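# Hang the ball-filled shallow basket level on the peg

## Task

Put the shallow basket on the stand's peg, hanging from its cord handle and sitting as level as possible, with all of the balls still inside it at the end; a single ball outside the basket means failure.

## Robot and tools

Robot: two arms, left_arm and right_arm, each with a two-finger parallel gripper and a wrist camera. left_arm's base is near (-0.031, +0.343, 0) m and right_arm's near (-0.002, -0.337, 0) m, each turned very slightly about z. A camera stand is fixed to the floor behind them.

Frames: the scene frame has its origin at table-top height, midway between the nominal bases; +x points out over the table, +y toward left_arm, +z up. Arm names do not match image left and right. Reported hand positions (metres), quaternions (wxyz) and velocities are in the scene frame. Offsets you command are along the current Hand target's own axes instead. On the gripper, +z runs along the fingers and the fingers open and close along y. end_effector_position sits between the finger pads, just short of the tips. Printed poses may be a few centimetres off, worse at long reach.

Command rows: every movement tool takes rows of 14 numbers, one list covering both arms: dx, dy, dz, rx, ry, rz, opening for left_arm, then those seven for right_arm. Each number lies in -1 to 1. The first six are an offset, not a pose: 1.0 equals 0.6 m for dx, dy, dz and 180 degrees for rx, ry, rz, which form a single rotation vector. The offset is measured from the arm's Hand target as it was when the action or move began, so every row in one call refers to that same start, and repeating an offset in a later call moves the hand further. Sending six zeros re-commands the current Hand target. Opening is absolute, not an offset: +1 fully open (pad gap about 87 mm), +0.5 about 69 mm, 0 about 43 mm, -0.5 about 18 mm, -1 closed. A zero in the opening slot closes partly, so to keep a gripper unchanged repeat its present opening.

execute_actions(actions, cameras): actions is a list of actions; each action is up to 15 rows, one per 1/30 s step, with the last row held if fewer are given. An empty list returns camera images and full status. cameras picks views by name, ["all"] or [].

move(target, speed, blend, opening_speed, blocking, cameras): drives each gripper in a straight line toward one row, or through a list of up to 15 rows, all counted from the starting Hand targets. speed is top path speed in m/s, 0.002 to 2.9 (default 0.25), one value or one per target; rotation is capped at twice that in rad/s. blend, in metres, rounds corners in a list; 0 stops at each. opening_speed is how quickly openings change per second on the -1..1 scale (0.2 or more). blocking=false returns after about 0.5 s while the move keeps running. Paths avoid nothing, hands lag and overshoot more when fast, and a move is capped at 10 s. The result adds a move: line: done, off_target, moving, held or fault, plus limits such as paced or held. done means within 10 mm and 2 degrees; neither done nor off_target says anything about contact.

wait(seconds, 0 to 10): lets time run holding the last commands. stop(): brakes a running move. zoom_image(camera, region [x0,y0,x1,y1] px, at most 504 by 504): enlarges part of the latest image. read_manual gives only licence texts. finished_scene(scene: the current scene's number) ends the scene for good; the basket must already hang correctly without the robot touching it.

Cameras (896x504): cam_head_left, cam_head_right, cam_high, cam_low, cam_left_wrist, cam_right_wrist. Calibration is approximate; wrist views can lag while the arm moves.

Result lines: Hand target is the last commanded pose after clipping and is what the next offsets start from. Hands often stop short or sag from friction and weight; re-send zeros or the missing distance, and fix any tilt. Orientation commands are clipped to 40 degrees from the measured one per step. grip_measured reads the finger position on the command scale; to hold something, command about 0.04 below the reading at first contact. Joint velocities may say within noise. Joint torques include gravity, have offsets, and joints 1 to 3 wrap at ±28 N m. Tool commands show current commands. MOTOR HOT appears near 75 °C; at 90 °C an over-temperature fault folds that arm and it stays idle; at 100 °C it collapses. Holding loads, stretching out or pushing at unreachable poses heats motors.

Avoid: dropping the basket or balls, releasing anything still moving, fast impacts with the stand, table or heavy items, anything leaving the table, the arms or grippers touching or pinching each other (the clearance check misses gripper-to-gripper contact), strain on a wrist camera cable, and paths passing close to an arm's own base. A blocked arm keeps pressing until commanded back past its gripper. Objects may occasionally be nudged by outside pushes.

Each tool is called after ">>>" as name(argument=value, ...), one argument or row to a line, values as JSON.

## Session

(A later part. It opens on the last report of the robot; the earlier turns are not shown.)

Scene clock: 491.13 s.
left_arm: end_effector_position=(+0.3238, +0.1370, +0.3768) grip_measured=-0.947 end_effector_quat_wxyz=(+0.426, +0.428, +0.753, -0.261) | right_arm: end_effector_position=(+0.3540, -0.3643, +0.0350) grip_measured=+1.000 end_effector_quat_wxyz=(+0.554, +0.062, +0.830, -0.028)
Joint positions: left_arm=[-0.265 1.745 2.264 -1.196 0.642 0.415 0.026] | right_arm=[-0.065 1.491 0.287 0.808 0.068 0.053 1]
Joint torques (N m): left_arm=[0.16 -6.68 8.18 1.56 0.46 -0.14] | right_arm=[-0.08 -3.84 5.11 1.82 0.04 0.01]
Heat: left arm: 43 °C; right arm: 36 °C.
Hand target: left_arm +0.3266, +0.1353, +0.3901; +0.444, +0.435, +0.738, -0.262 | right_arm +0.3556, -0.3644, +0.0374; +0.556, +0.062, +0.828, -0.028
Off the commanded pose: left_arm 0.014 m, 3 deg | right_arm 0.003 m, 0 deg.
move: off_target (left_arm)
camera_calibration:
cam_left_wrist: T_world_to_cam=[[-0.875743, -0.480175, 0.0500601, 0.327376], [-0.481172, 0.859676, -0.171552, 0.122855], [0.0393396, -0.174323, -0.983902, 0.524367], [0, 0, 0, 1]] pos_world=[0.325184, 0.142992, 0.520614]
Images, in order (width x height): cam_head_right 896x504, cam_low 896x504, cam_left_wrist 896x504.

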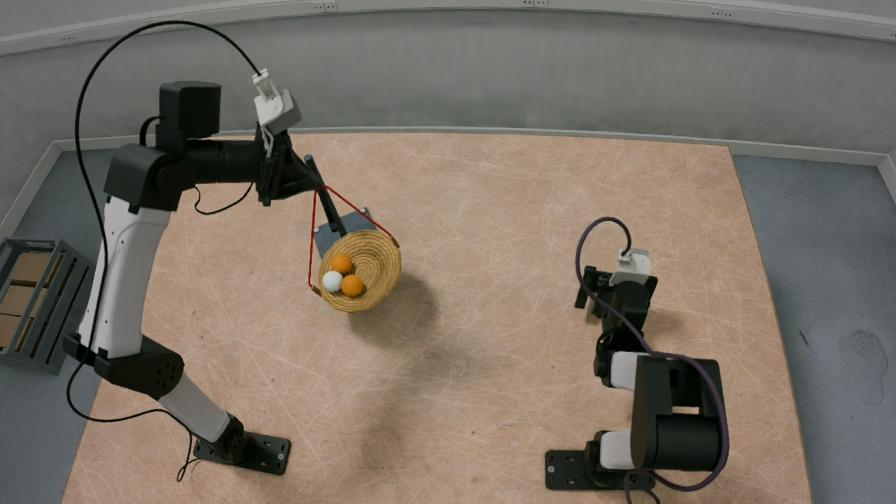

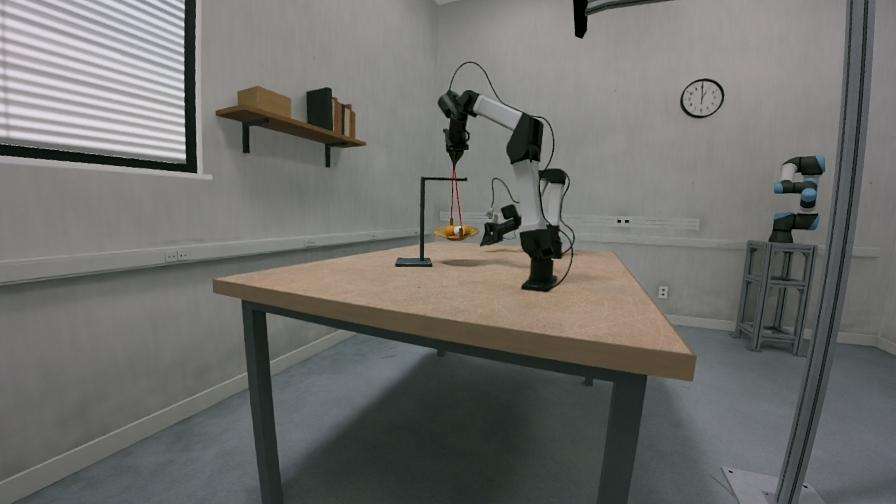

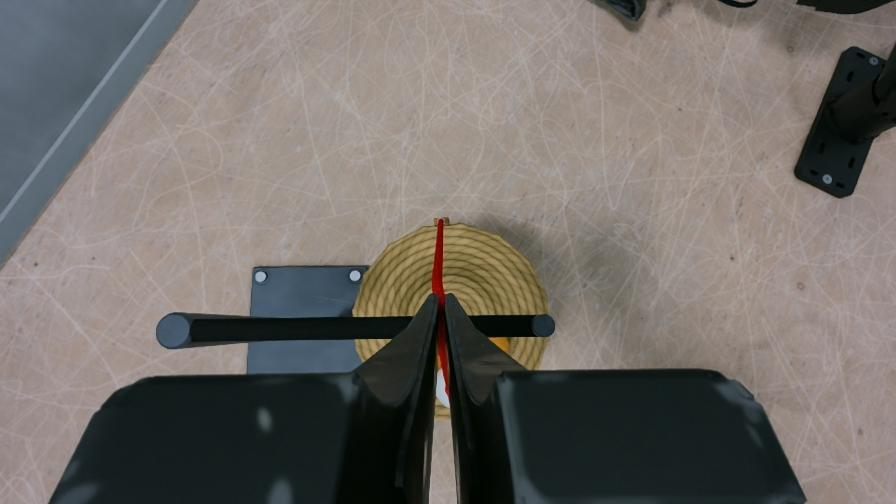

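>>> move(
  target=[0.0662,0,0.0352,0,0,0,-1.0, 0,0,0,0,0,0,1.0],
  speed=0.04,
  cameras=["cam_left_wrist","cam_low"],
)

>>> zoom_image(
  camera="cam_low",
  region=[430, 160, 480, 260],
)

>>> zoom_image(
  camera="cam_left_wrist",
  region=[340, 240, 560, 400],
)

Scene clock: 521.47 s.
left_arm: end_effector_position=(+0.3271, +0.1349, +0.3360) grip_measured=-0.947 end_effector_quat_wxyz=(+0.426, +0.431, +0.751, -0.263) | right_arm: end_effector_position=(+0.3540, -0.3643, +0.0350) grip_measured=+1.000 end_effector_quat_wxyz=(+0.554, +0.062, +0.830, -0.028)
Joint positions: left_arm=[-0.265 1.631 1.927 -0.972 0.65 0.42 0.026] | right_arm=[-0.065 1.491 0.287 0.808 0.068 0.053 1]
Joint torques (N m): left_arm=[0.05 -9.06 4.55 1.72 0.38 -0.19] | right_arm=[-0.1 -3.78 5.12 1.82 0.05 0.02]
Heat: left arm: 43 °C; right arm: 37 °C.
Hand target: left_arm +0.3267, +0.1352, +0.3450; +0.444, +0.435, +0.738, -0.262 | right_arm +0.3556, -0.3644, +0.0374; +0.556, +0.062, +0.828, -0.028
Off the commanded pose: left_arm 0.009 m, 3 deg | right_arm 0.003 m, 0 deg.
move: off_target (left_arm)
camera_calibration:
cam_left_wrist: T_world_to_cam=[[-0.879907, -0.472575, 0.0493639, 0.331868], [-0.473441, 0.863209, -0.175285, 0.117512], [0.040224, -0.177605, -0.983279, 0.483582], [0, 0, 0, 1]] pos_world=[0.328197, 0.141282, 0.479712]
Images, in order (width x height): cam_low 896x504, cam_left_wrist 896x504.

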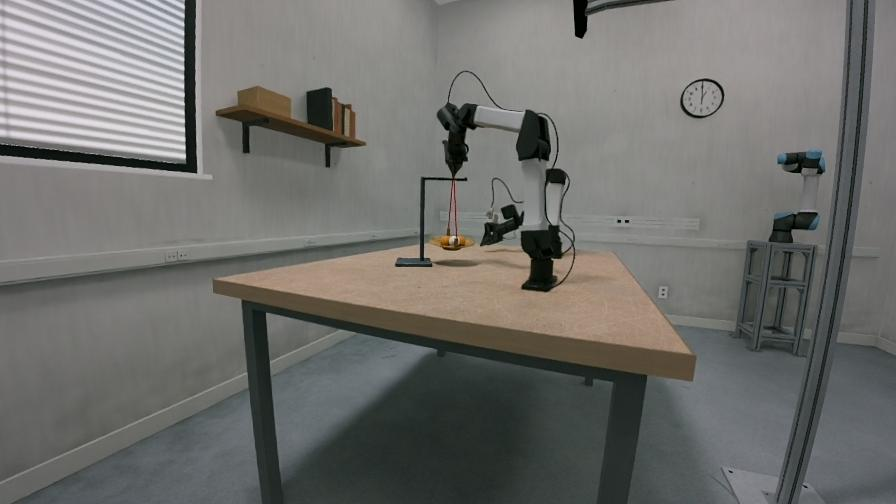

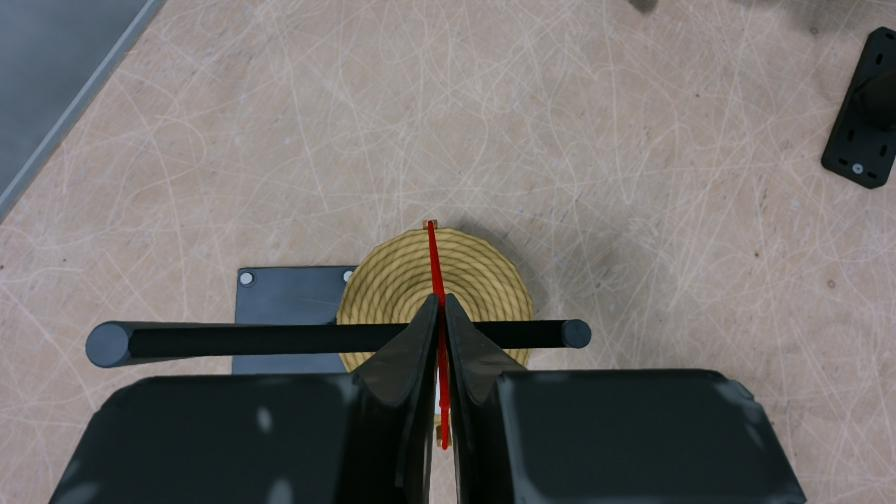

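Scaled by 5.040 from the camera's 896x504 image, which has a finer 1280x720 frame.

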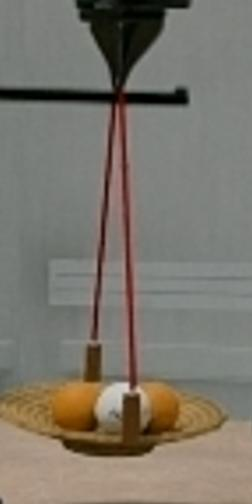

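Scaled by 2.291 from the camera's 896x504 image, which has a finer 1280x720 frame.

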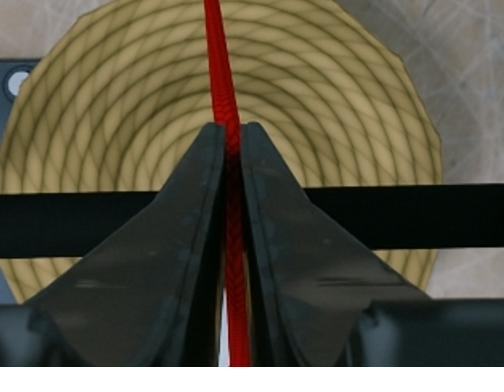

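>>> zoom_image(
  camera="cam_low",
  region=[438, 162, 473, 190],
)

Scaled by 14.400 from the camera's 896x504 image, which has a finer 1280x720 frame.

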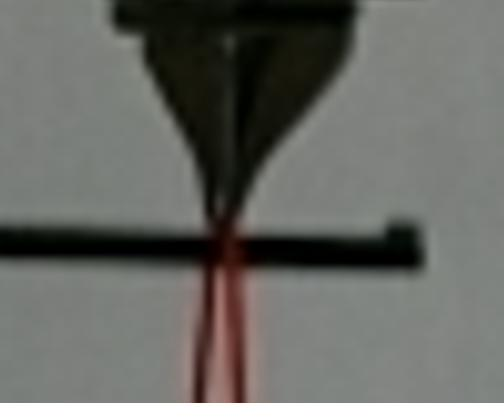

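>>> move(
  target=[0.0027,0,0.0092,0,0,0,-1.0, 0,0,0,0,0,0,1.0],
  speed=0.03,
  cameras=["cam_left_wrist","cam_low"],
)

>>> zoom_image(
  camera="cam_low",
  region=[430, 160, 480, 260],
)

>>> zoom_image(
  camera="cam_left_wrist",
  region=[340, 240, 560, 400],
)

>>> zoom_image(
  camera="cam_low",
  region=[438, 162, 473, 190],
)

Scene clock: 577.23 s.
left_arm: end_effector_position=(+0.3281, +0.1345, +0.3351) grip_measured=-0.947 end_effector_quat_wxyz=(+0.429, +0.431, +0.749, -0.263) | right_arm: end_effector_position=(+0.3540, -0.3643, +0.0350) grip_measured=+1.000 end_effector_quat_wxyz=(+0.554, +0.062, +0.830, -0.028)
Joint positions: left_arm=[-0.265 1.625 1.911 -0.954 0.651 0.42 0.026] | right_arm=[-0.065 1.491 0.287 0.808 0.068 0.053 1]
Joint torques (N m): left_arm=[-0.72 -8.35 4.4 1.85 0.27 -0.32] | right_arm=[-0.1 -3.75 5.08 1.82 0.04 0.01]
Heat: left arm: 42 °C; right arm: 37 °C.
Hand target: left_arm +0.3287, +0.1316, +0.3410; +0.444, +0.435, +0.738, -0.262 | right_arm +0.3556, -0.3644, +0.0374; +0.556, +0.062, +0.828, -0.028
Off the commanded pose: left_arm 0.007 m, 2 deg | right_arm 0.003 m, 0 deg.
move: done
camera_calibration:
cam_left_wrist: T_world_to_cam=[[-0.880418, -0.472159, 0.0439349, 0.334534], [-0.471803, 0.862902, -0.181115, 0.11963], [0.0476036, -0.180186, -0.98248, 0.480361], [0, 0, 0, 1]] pos_world=[0.328105, 0.141279, 0.478914]
Images, in order (width x height): cam_low 896x504, cam_left_wrist 896x504.

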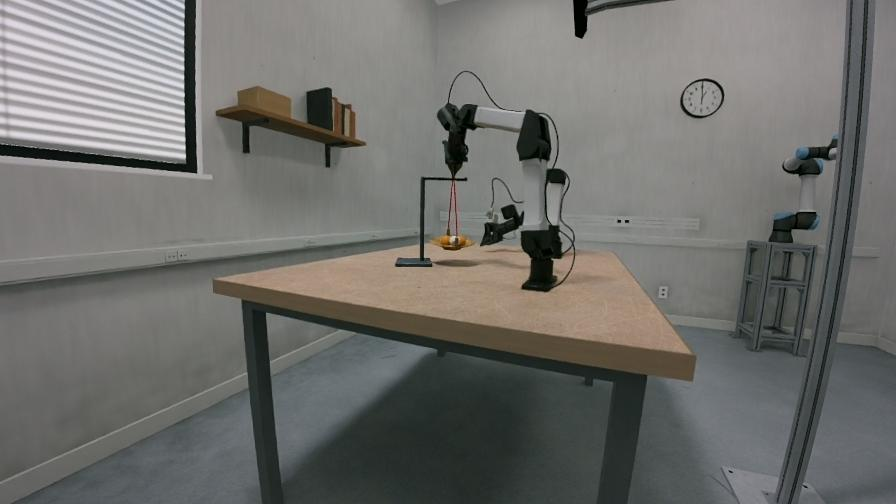

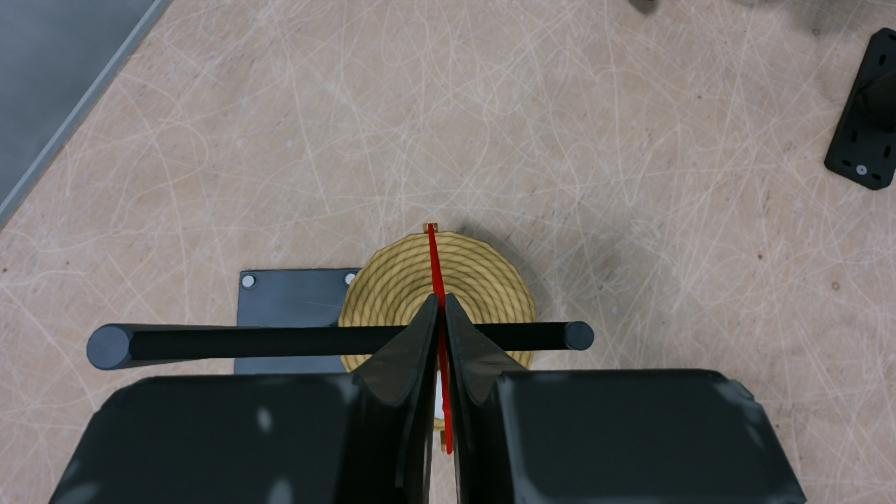

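Scaled by 5.040 from the camera's 896x504 image, which has a finer 1280x720 frame.

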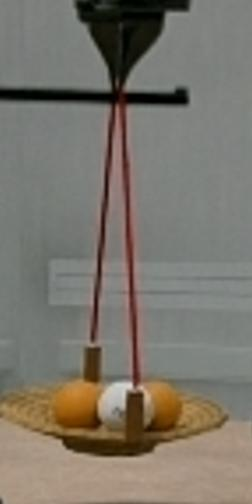

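Scaled by 2.291 from the camera's 896x504 image, which has a finer 1280x720 frame.

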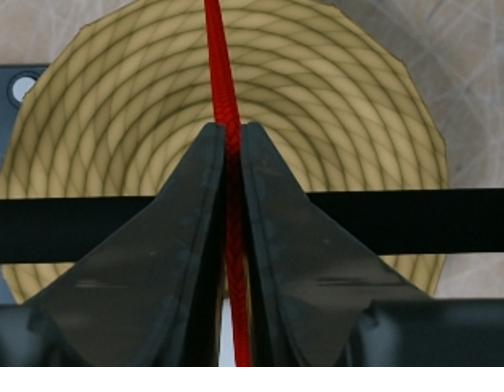

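Scaled by 14.400 from the camera's 896x504 image, which has a finer 1280x720 frame.

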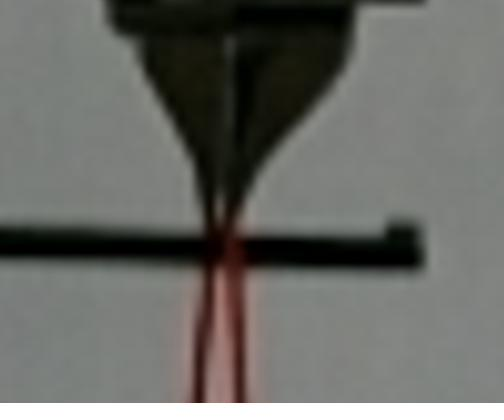

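>>> move(
  target=[0.0042,0,0.0133,0,0,0,-1.0, 0,0,0,0,0,0,1.0],
  speed=0.03,
  cameras=["cam_left_wrist","cam_low"],
)

>>> zoom_image(
  camera="cam_low",
  region=[430, 160, 480, 260],
)

>>> zoom_image(
  camera="cam_left_wrist",
  region=[340, 240, 560, 400],
)

Scene clock: 583.23 s.
left_arm: end_effector_position=(+0.3324, +0.1282, +0.3317) grip_measured=-0.947 end_effector_quat_wxyz=(+0.436, +0.435, +0.742, -0.265) | right_arm: end_effector_position=(+0.3540, -0.3643, +0.0350) grip_measured=+1.000 end_effector_quat_wxyz=(+0.554, +0.062, +0.830, -0.028)
Joint positions: left_arm=[-0.276 1.625 1.881 -0.904 0.651 0.414 0.026] | right_arm=[-0.065 1.491 0.287 0.808 0.068 0.053 1]
Joint torques (N m): left_arm=[-0.84 -8.29 4.78 1.69 0.2 -0.39] | right_arm=[-0.06 -3.84 5.12 1.81 0.04 0.01]
Heat: left arm: 42 °C; right arm: 37 °C.
Hand target: left_arm +0.3316, +0.1265, +0.3349; +0.444, +0.435, +0.738, -0.262 | right_arm +0.3556, -0.3644, +0.0374; +0.556, +0.062, +0.828, -0.028
Off the commanded pose: left_arm 0.004 m, 1 deg | right_arm 0.003 m, 0 deg.
move: done
camera_calibration:
cam_left_wrist: T_world_to_cam=[[-0.884962, -0.464405, 0.0342161, 0.33926], [-0.461614, 0.865226, -0.195696, 0.127558], [0.0612776, -0.188978, -0.980067, 0.471357], [0, 0, 0, 1]] pos_world=[0.330231, 0.136264, 0.475316]
Images, in order (width x height): cam_low 896x504, cam_left_wrist 896x504.

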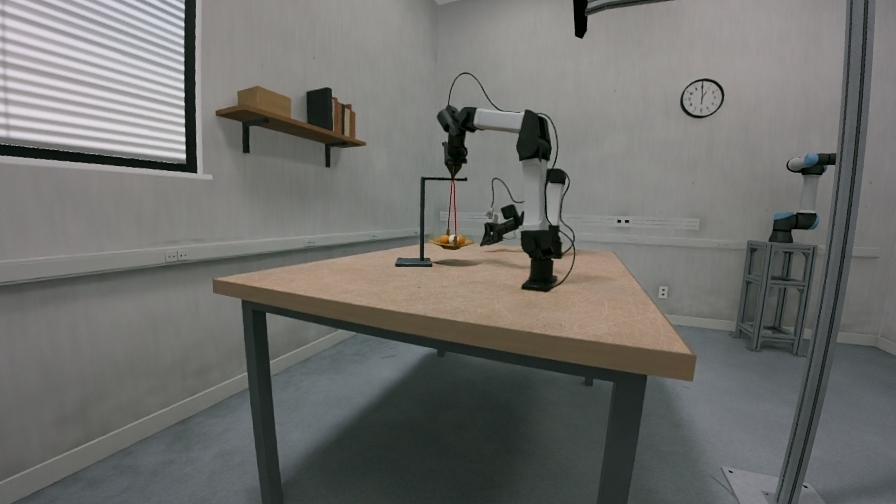

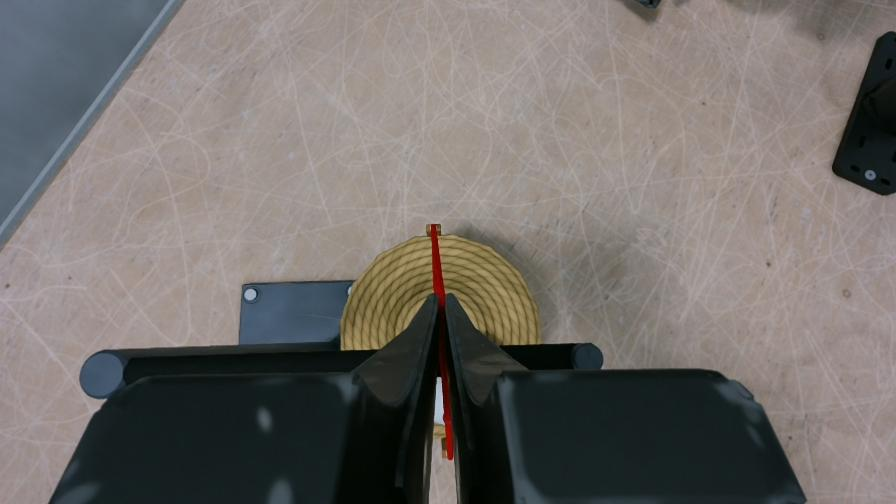

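Scaled by 5.040 from the camera's 896x504 image, which has a finer 1280x720 frame.

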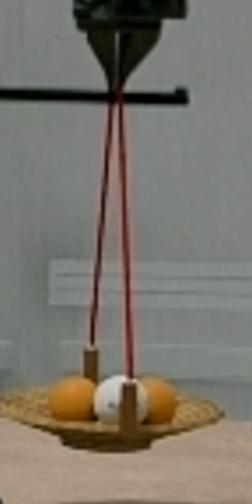

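Scaled by 2.291 from the camera's 896x504 image, which has a finer 1280x720 frame.

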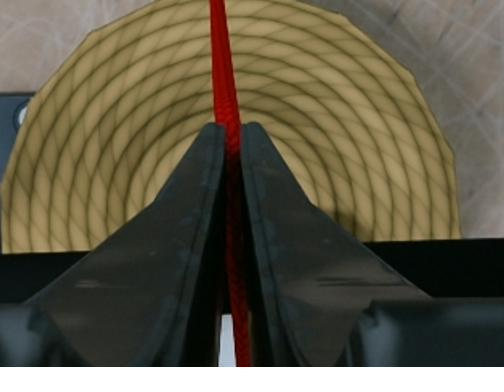

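>>> move(
  target=[0.0062,0,0.0033,0,0,0,-1.0, 0,0,0,0,0,0,1.0],
  speed=0.03,
  cameras=["cam_left_wrist","cam_low"],
)

>>> zoom_image(
  camera="cam_low",
  region=[430, 160, 480, 260],
)

>>> zoom_image(
  camera="cam_left_wrist",
  region=[340, 240, 560, 400],
)

Scene clock: 628.17 s.
left_arm: end_effector_position=(+0.3344, +0.1275, +0.3294) grip_measured=-0.947 end_effector_quat_wxyz=(+0.440, +0.434, +0.741, -0.264) | right_arm: end_effector_position=(+0.3540, -0.3643, +0.0350) grip_measured=+1.000 end_effector_quat_wxyz=(+0.554, +0.062, +0.830, -0.028)
Joint positions: left_arm=[-0.276 1.62 1.858 -0.876 0.651 0.411 0.026] | right_arm=[-0.065 1.491 0.287 0.808 0.068 0.053 1]
Joint torques (N m): left_arm=[-0.8 -8.84 4.46 1.61 0.21 -0.29] | right_arm=[-0.06 -3.82 5.04 1.81 0.05 0.02]
Heat: left arm: 42 °C; right arm: 37 °C.
Hand target: left_arm +0.3315, +0.1265, +0.3309; +0.444, +0.435, +0.738, -0.262 | right_arm +0.3556, -0.3644, +0.0374; +0.556, +0.062, +0.828, -0.028
Off the commanded pose: left_arm 0.003 m, 1 deg | right_arm 0.003 m, 0 deg.
move: done
camera_calibration:
cam_left_wrist: T_world_to_cam=[[-0.884508, -0.465562, 0.0299545, 0.342157], [-0.461471, 0.863695, -0.202672, 0.131208], [0.0684851, -0.193089, -0.978788, 0.46657], [0, 0, 0, 1]] pos_world=[0.331236, 0.136061, 0.473017]
Images, in order (width x height): cam_low 896x504, cam_left_wrist 896x504.

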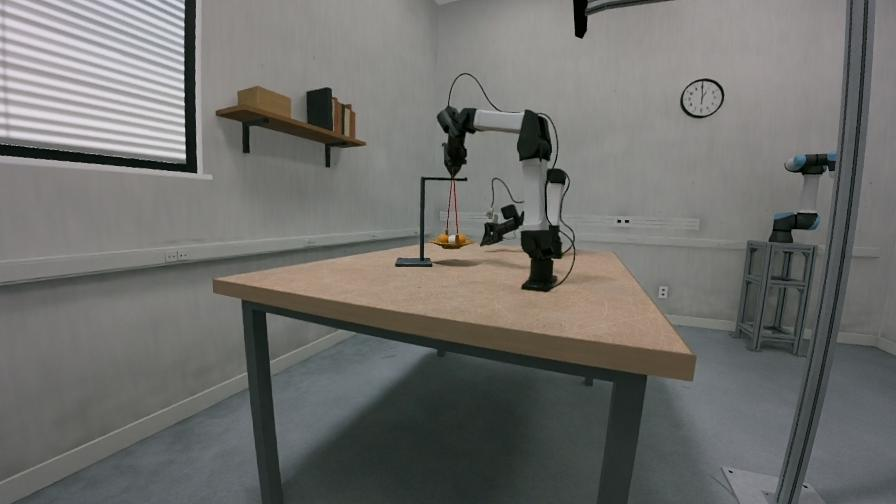

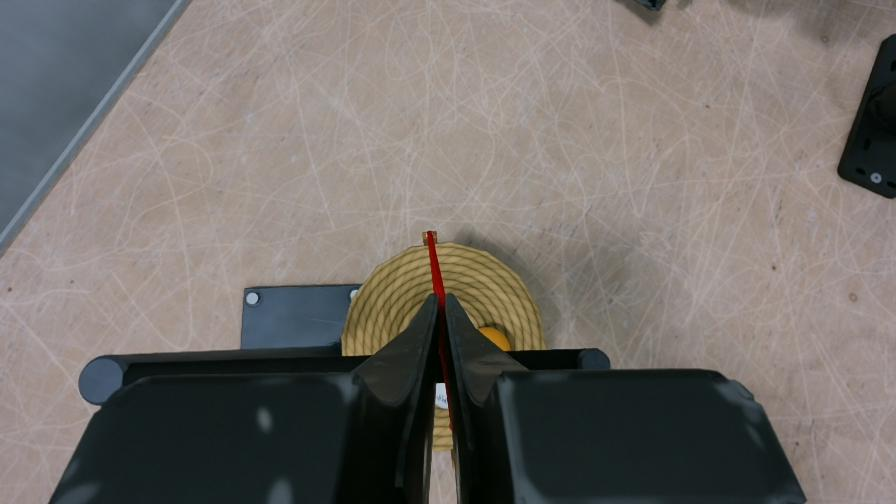

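Scaled by 5.040 from the camera's 896x504 image, which has a finer 1280x720 frame.

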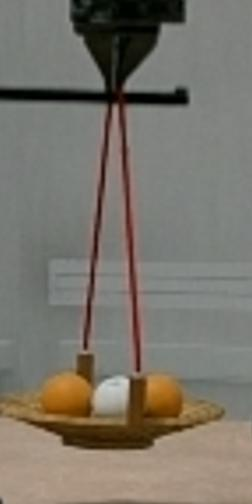

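Scaled by 2.291 from the camera's 896x504 image, which has a finer 1280x720 frame.

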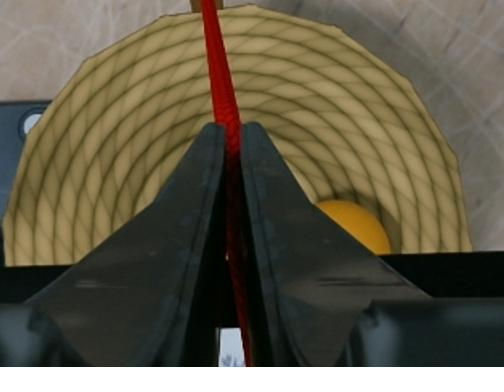

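>>> move(
  target=[0,0,0,0,0,0,-0.5,0,0,0,0,0,0,1.0],
  opening_speed=0.3,
  cameras=["cam_left_wrist","cam_low","cam_head_right"],
)

>>> zoom_image(
  camera="cam_low",
  region=[300, 60, 700, 280],
)

>>> zoom_image(
  camera="cam_left_wrist",
  region=[300, 150, 700, 450],
)

Scene clock: 676.33 s.
left_arm: end_effector_position=(+0.3346, +0.1275, +0.3270) grip_measured=-0.500 end_effector_quat_wxyz=(+0.438, +0.434, +0.742, -0.265) | right_arm: end_effector_position=(+0.3540, -0.3643, +0.0350) grip_measured=+1.000 end_effector_quat_wxyz=(+0.554, +0.062, +0.830, -0.028)
Joint positions: left_arm=[-0.276 1.62 1.851 -0.874 0.65 0.411 0.25] | right_arm=[-0.065 1.491 0.287 0.808 0.068 0.053 1]
Joint torques (N m): left_arm=[-0.79 -8.75 5.07 1.59 0.22 -0.29] | right_arm=[-0.08 -3.84 5.12 1.8 0.06 0.01]
Heat: left arm: 44 °C; right arm: 37 °C.
Hand target: left_arm +0.3315, +0.1265, +0.3309; +0.444, +0.435, +0.738, -0.262 | right_arm +0.3556, -0.3644, +0.0374; +0.556, +0.062, +0.828, -0.028
Off the commanded pose: left_arm 0.005 m, 1 deg | right_arm 0.003 m, 0 deg.
move: done
camera_calibration:
cam_left_wrist: T_world_to_cam=[[-0.884235, -0.465878, 0.0329512, 0.341293], [-0.462582, 0.863882, -0.199313, 0.129976], [0.0643893, -0.191482, -0.979382, 0.465554], [0, 0, 0, 1]] pos_world=[0.331931, 0.135863, 0.470615]
Images, in order (width x height): cam_head_right 896x504, cam_low 896x504, cam_left_wrist 896x504.

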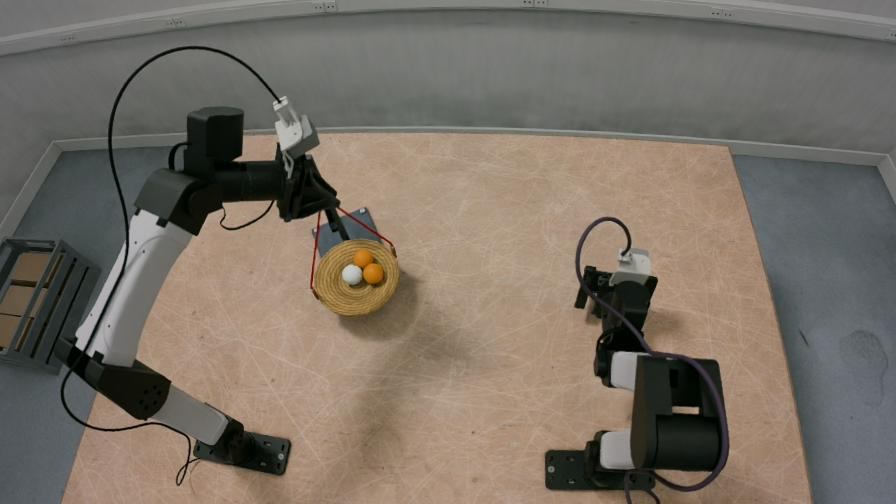

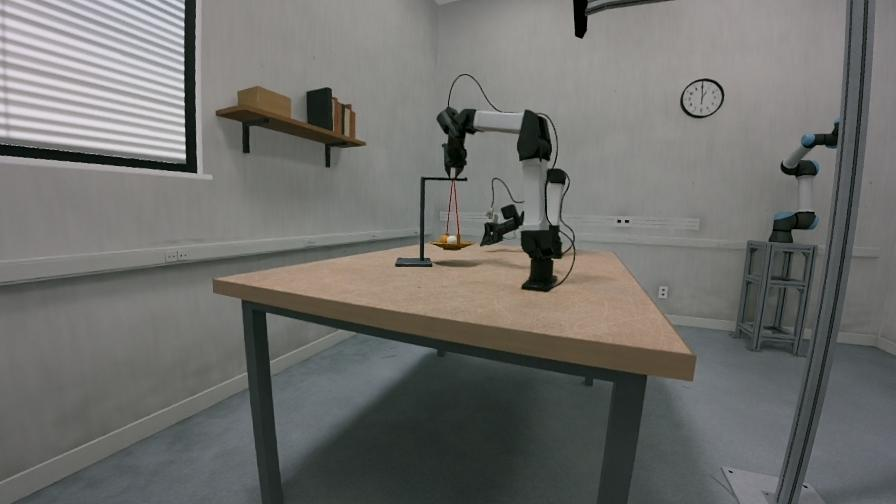

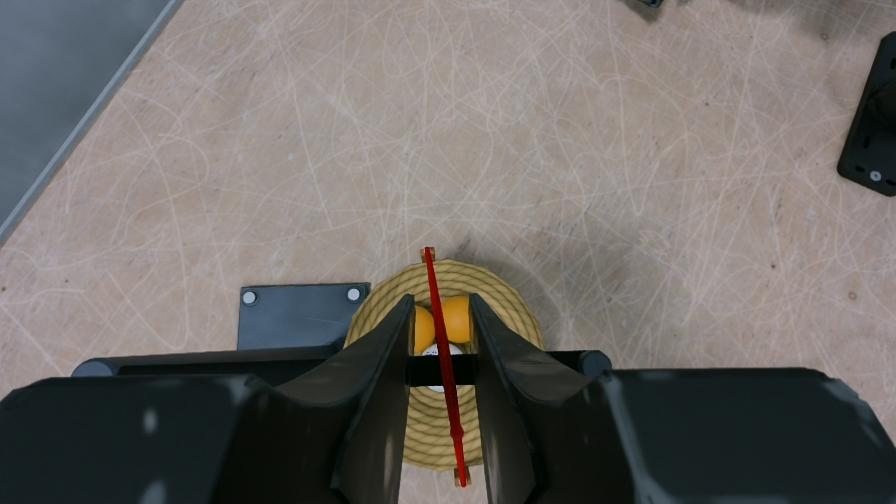

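Scaled by 1.260 from the camera's 896x504 image, which has a finer 1280x720 frame.

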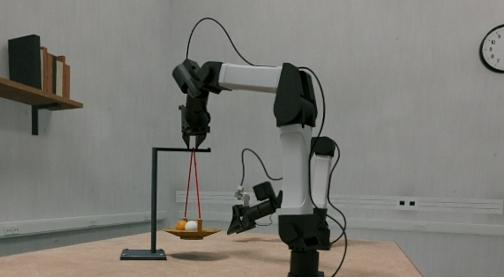

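Scaled by 1.260 from the camera's 896x504 image, which has a finer 1280x720 frame.

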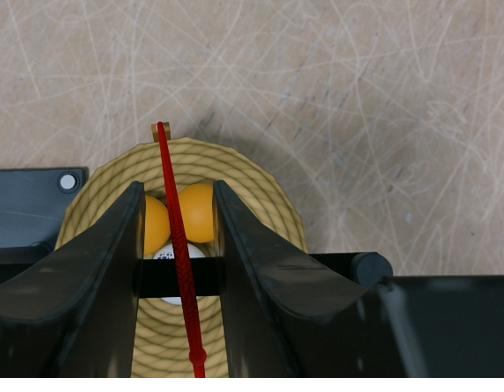

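>>> move(
  target=[
    [0,0,0,0,0,0,-0.2,0,0,0,0,0,0,1.0],
    [-0.0736,0,-0.0391,0,0,0,-0.2,0,0,0,0,0,0,1.0],
    [-0.0238,-0.001,-0.2392,0,0,0,-0.2,0,0,0,0,0,0,1.0],
  ],
  speed=[0.05,0.06,0.12],
  opening_speed=0.3,
  blend=[0,0.03,0],
  cameras=["cam_left_wrist","cam_low","cam_head_right","cam_high","cam_head_left"],
)

>>> zoom_image(
  camera="cam_low",
  region=[390, 150, 520, 280],
)

>>> zoom_image(
  camera="cam_high",
  region=[250, 50, 550, 300],
)

>>> zoom_image(
  camera="cam_head_right",
  region=[250, 150, 450, 350],
)

Scene clock: 688.10 s.
left_arm: end_effector_position=(+0.2724, +0.2311, +0.4072) grip_measured=-0.200 end_effector_quat_wxyz=(+0.441, +0.431, +0.743, -0.261) | right_arm: end_effector_position=(+0.3540, -0.3643, +0.0350) grip_measured=+1.000 end_effector_quat_wxyz=(+0.554, +0.062, +0.830, -0.028)
Joint positions: left_arm=[0.059 1.663 2.383 -1.575 0.89 0.721 0.4] | right_arm=[-0.065 1.491 0.287 0.808 0.068 0.053 1]
Joint torques (N m): left_arm=[0.17 -4.56 5.86 1.09 0.5 -0.19] | right_arm=[-0.09 -3.82 5.11 1.81 0.06 0.02]
Heat: left arm: 43 °C; right arm: 37 °C.
Hand target: left_arm +0.2728, +0.2313, +0.4106; +0.444, +0.435, +0.738, -0.262 | right_arm +0.3556, -0.3644, +0.0374; +0.556, +0.062, +0.828, -0.028
Off the commanded pose: left_arm 0.004 m, 1 deg | right_arm 0.003 m, 0 deg.
joint sent to its limit (left arm) — joint 4 (wrist pitch), lower limit. The joint targets still meet the commanded pose.
move: done; blend cut to 0.025 m at target 2
camera_calibration:
cam_left_wrist: T_world_to_cam=[[-0.879758, -0.474606, 0.0278265, 0.334868], [-0.469967, 0.859334, -0.201685, 0.0317779], [0.0718085, -0.190511, -0.979055, 0.565575], [0, 0, 0, 1]] pos_world=[0.268924, 0.239371, 0.55082]
Images, in order (width x height): cam_head_left 896x504, cam_head_right 896x504, cam_high 896x504, cam_low 896x504, cam_left_wrist 896x504.

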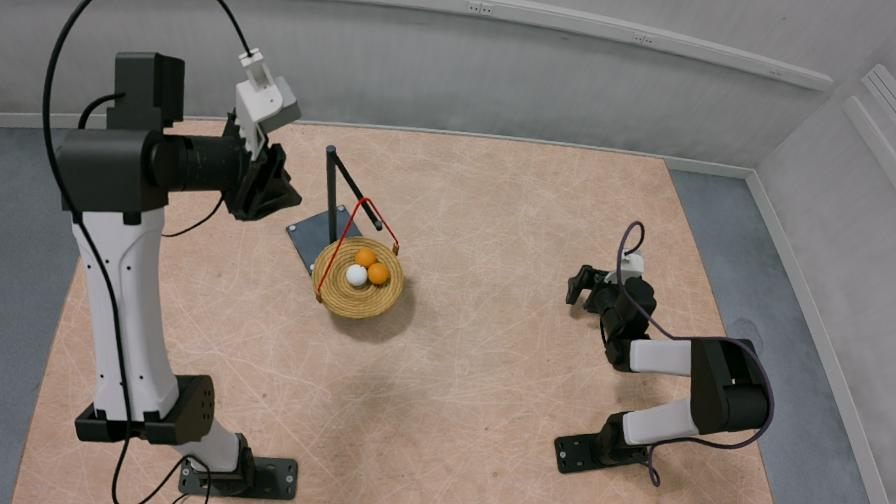

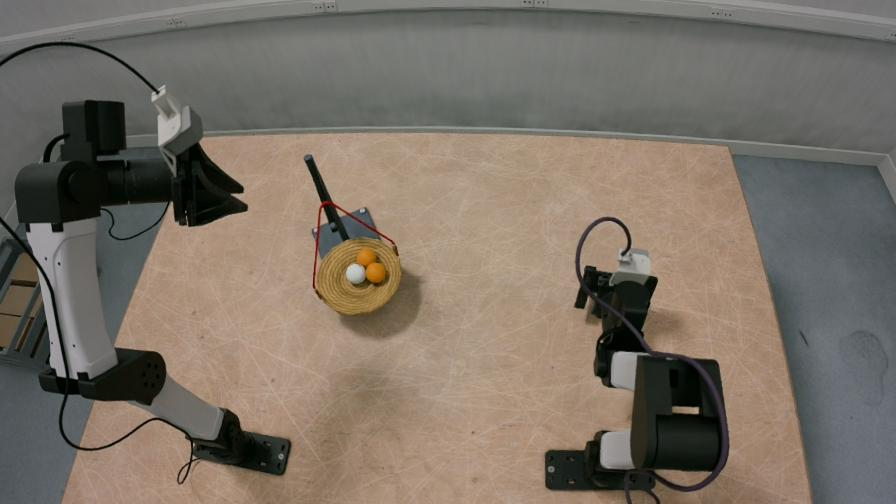

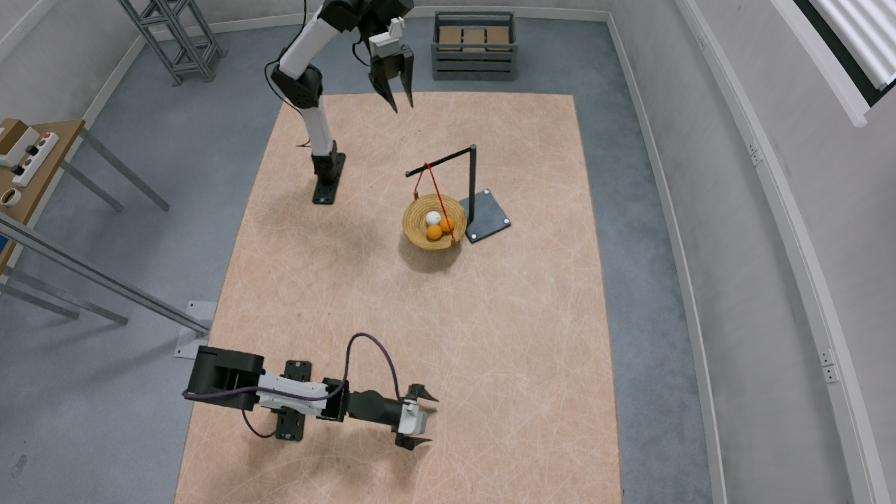

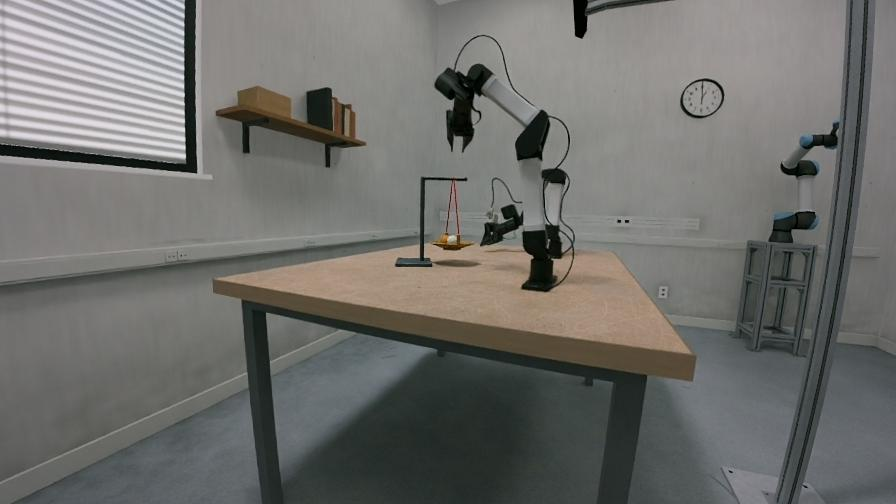

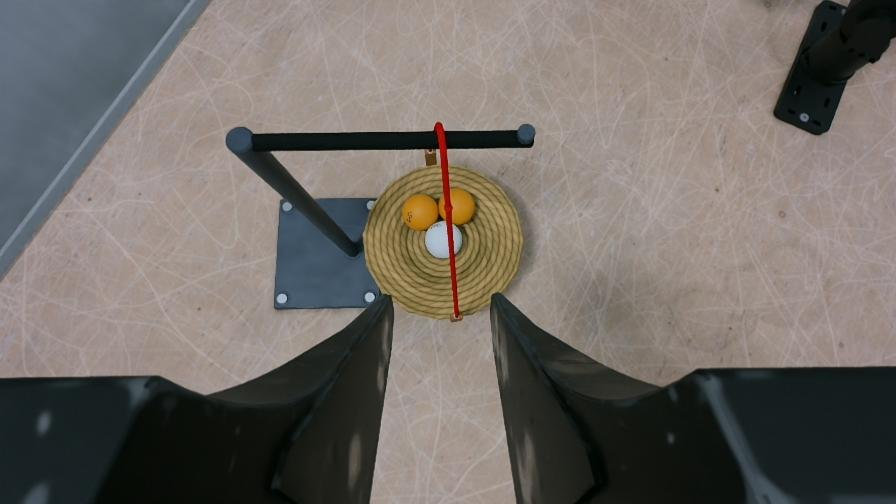

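Scaled by 3.877 from the camera's 896x504 image, which has a finer 1280x720 frame.

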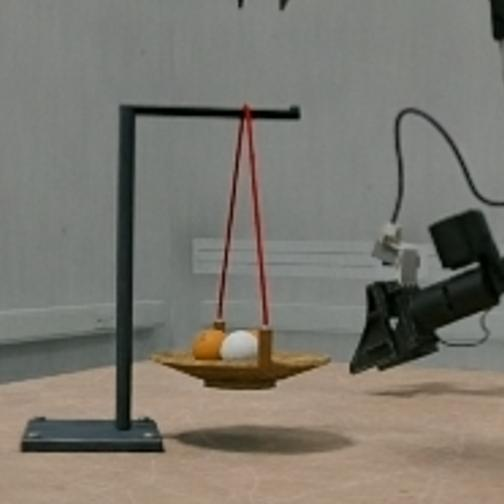

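Scaled by 1.680 from the camera's 896x504 image, which has a finer 1280x720 frame.

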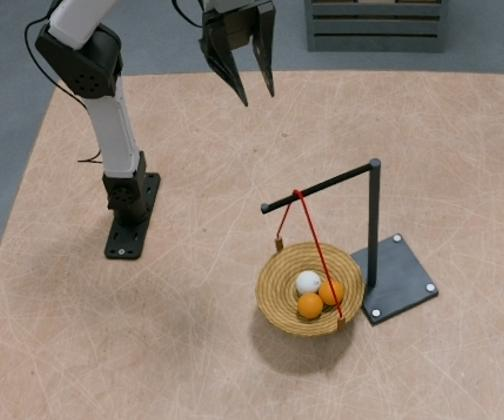

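Scaled by 2.520 from the camera's 896x504 image, which has a finer 1280x720 frame.

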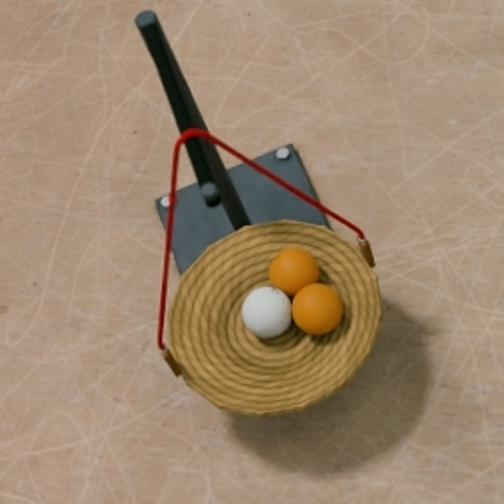

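>>> zoom_image(
  camera="cam_low",
  region=[420, 222, 484, 258],
)

>>> zoom_image(
  camera="cam_left_wrist",
  region=[340, 100, 560, 340],
)

Scaled by 7.875 from the camera's 896x504 image, which has a finer 1280x720 frame.

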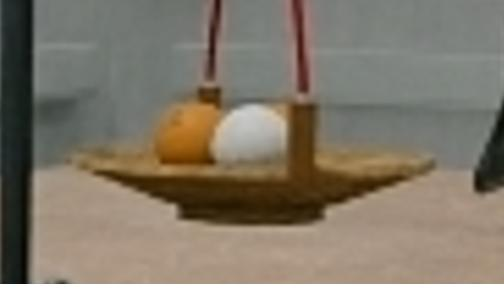

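Scaled by 2.100 from the camera's 896x504 image, which has a finer 1280x720 frame.

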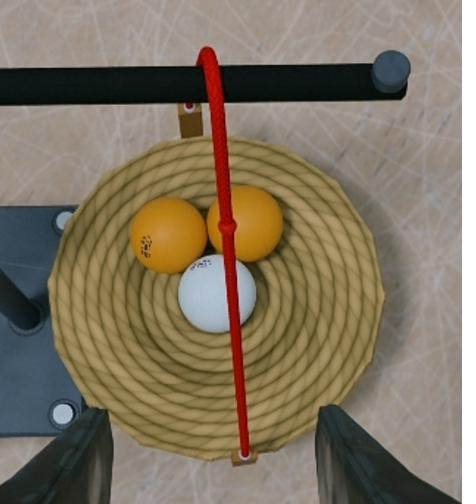

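>>> finished_scene(
  scene=2,
)

The scene is finished: the task was done.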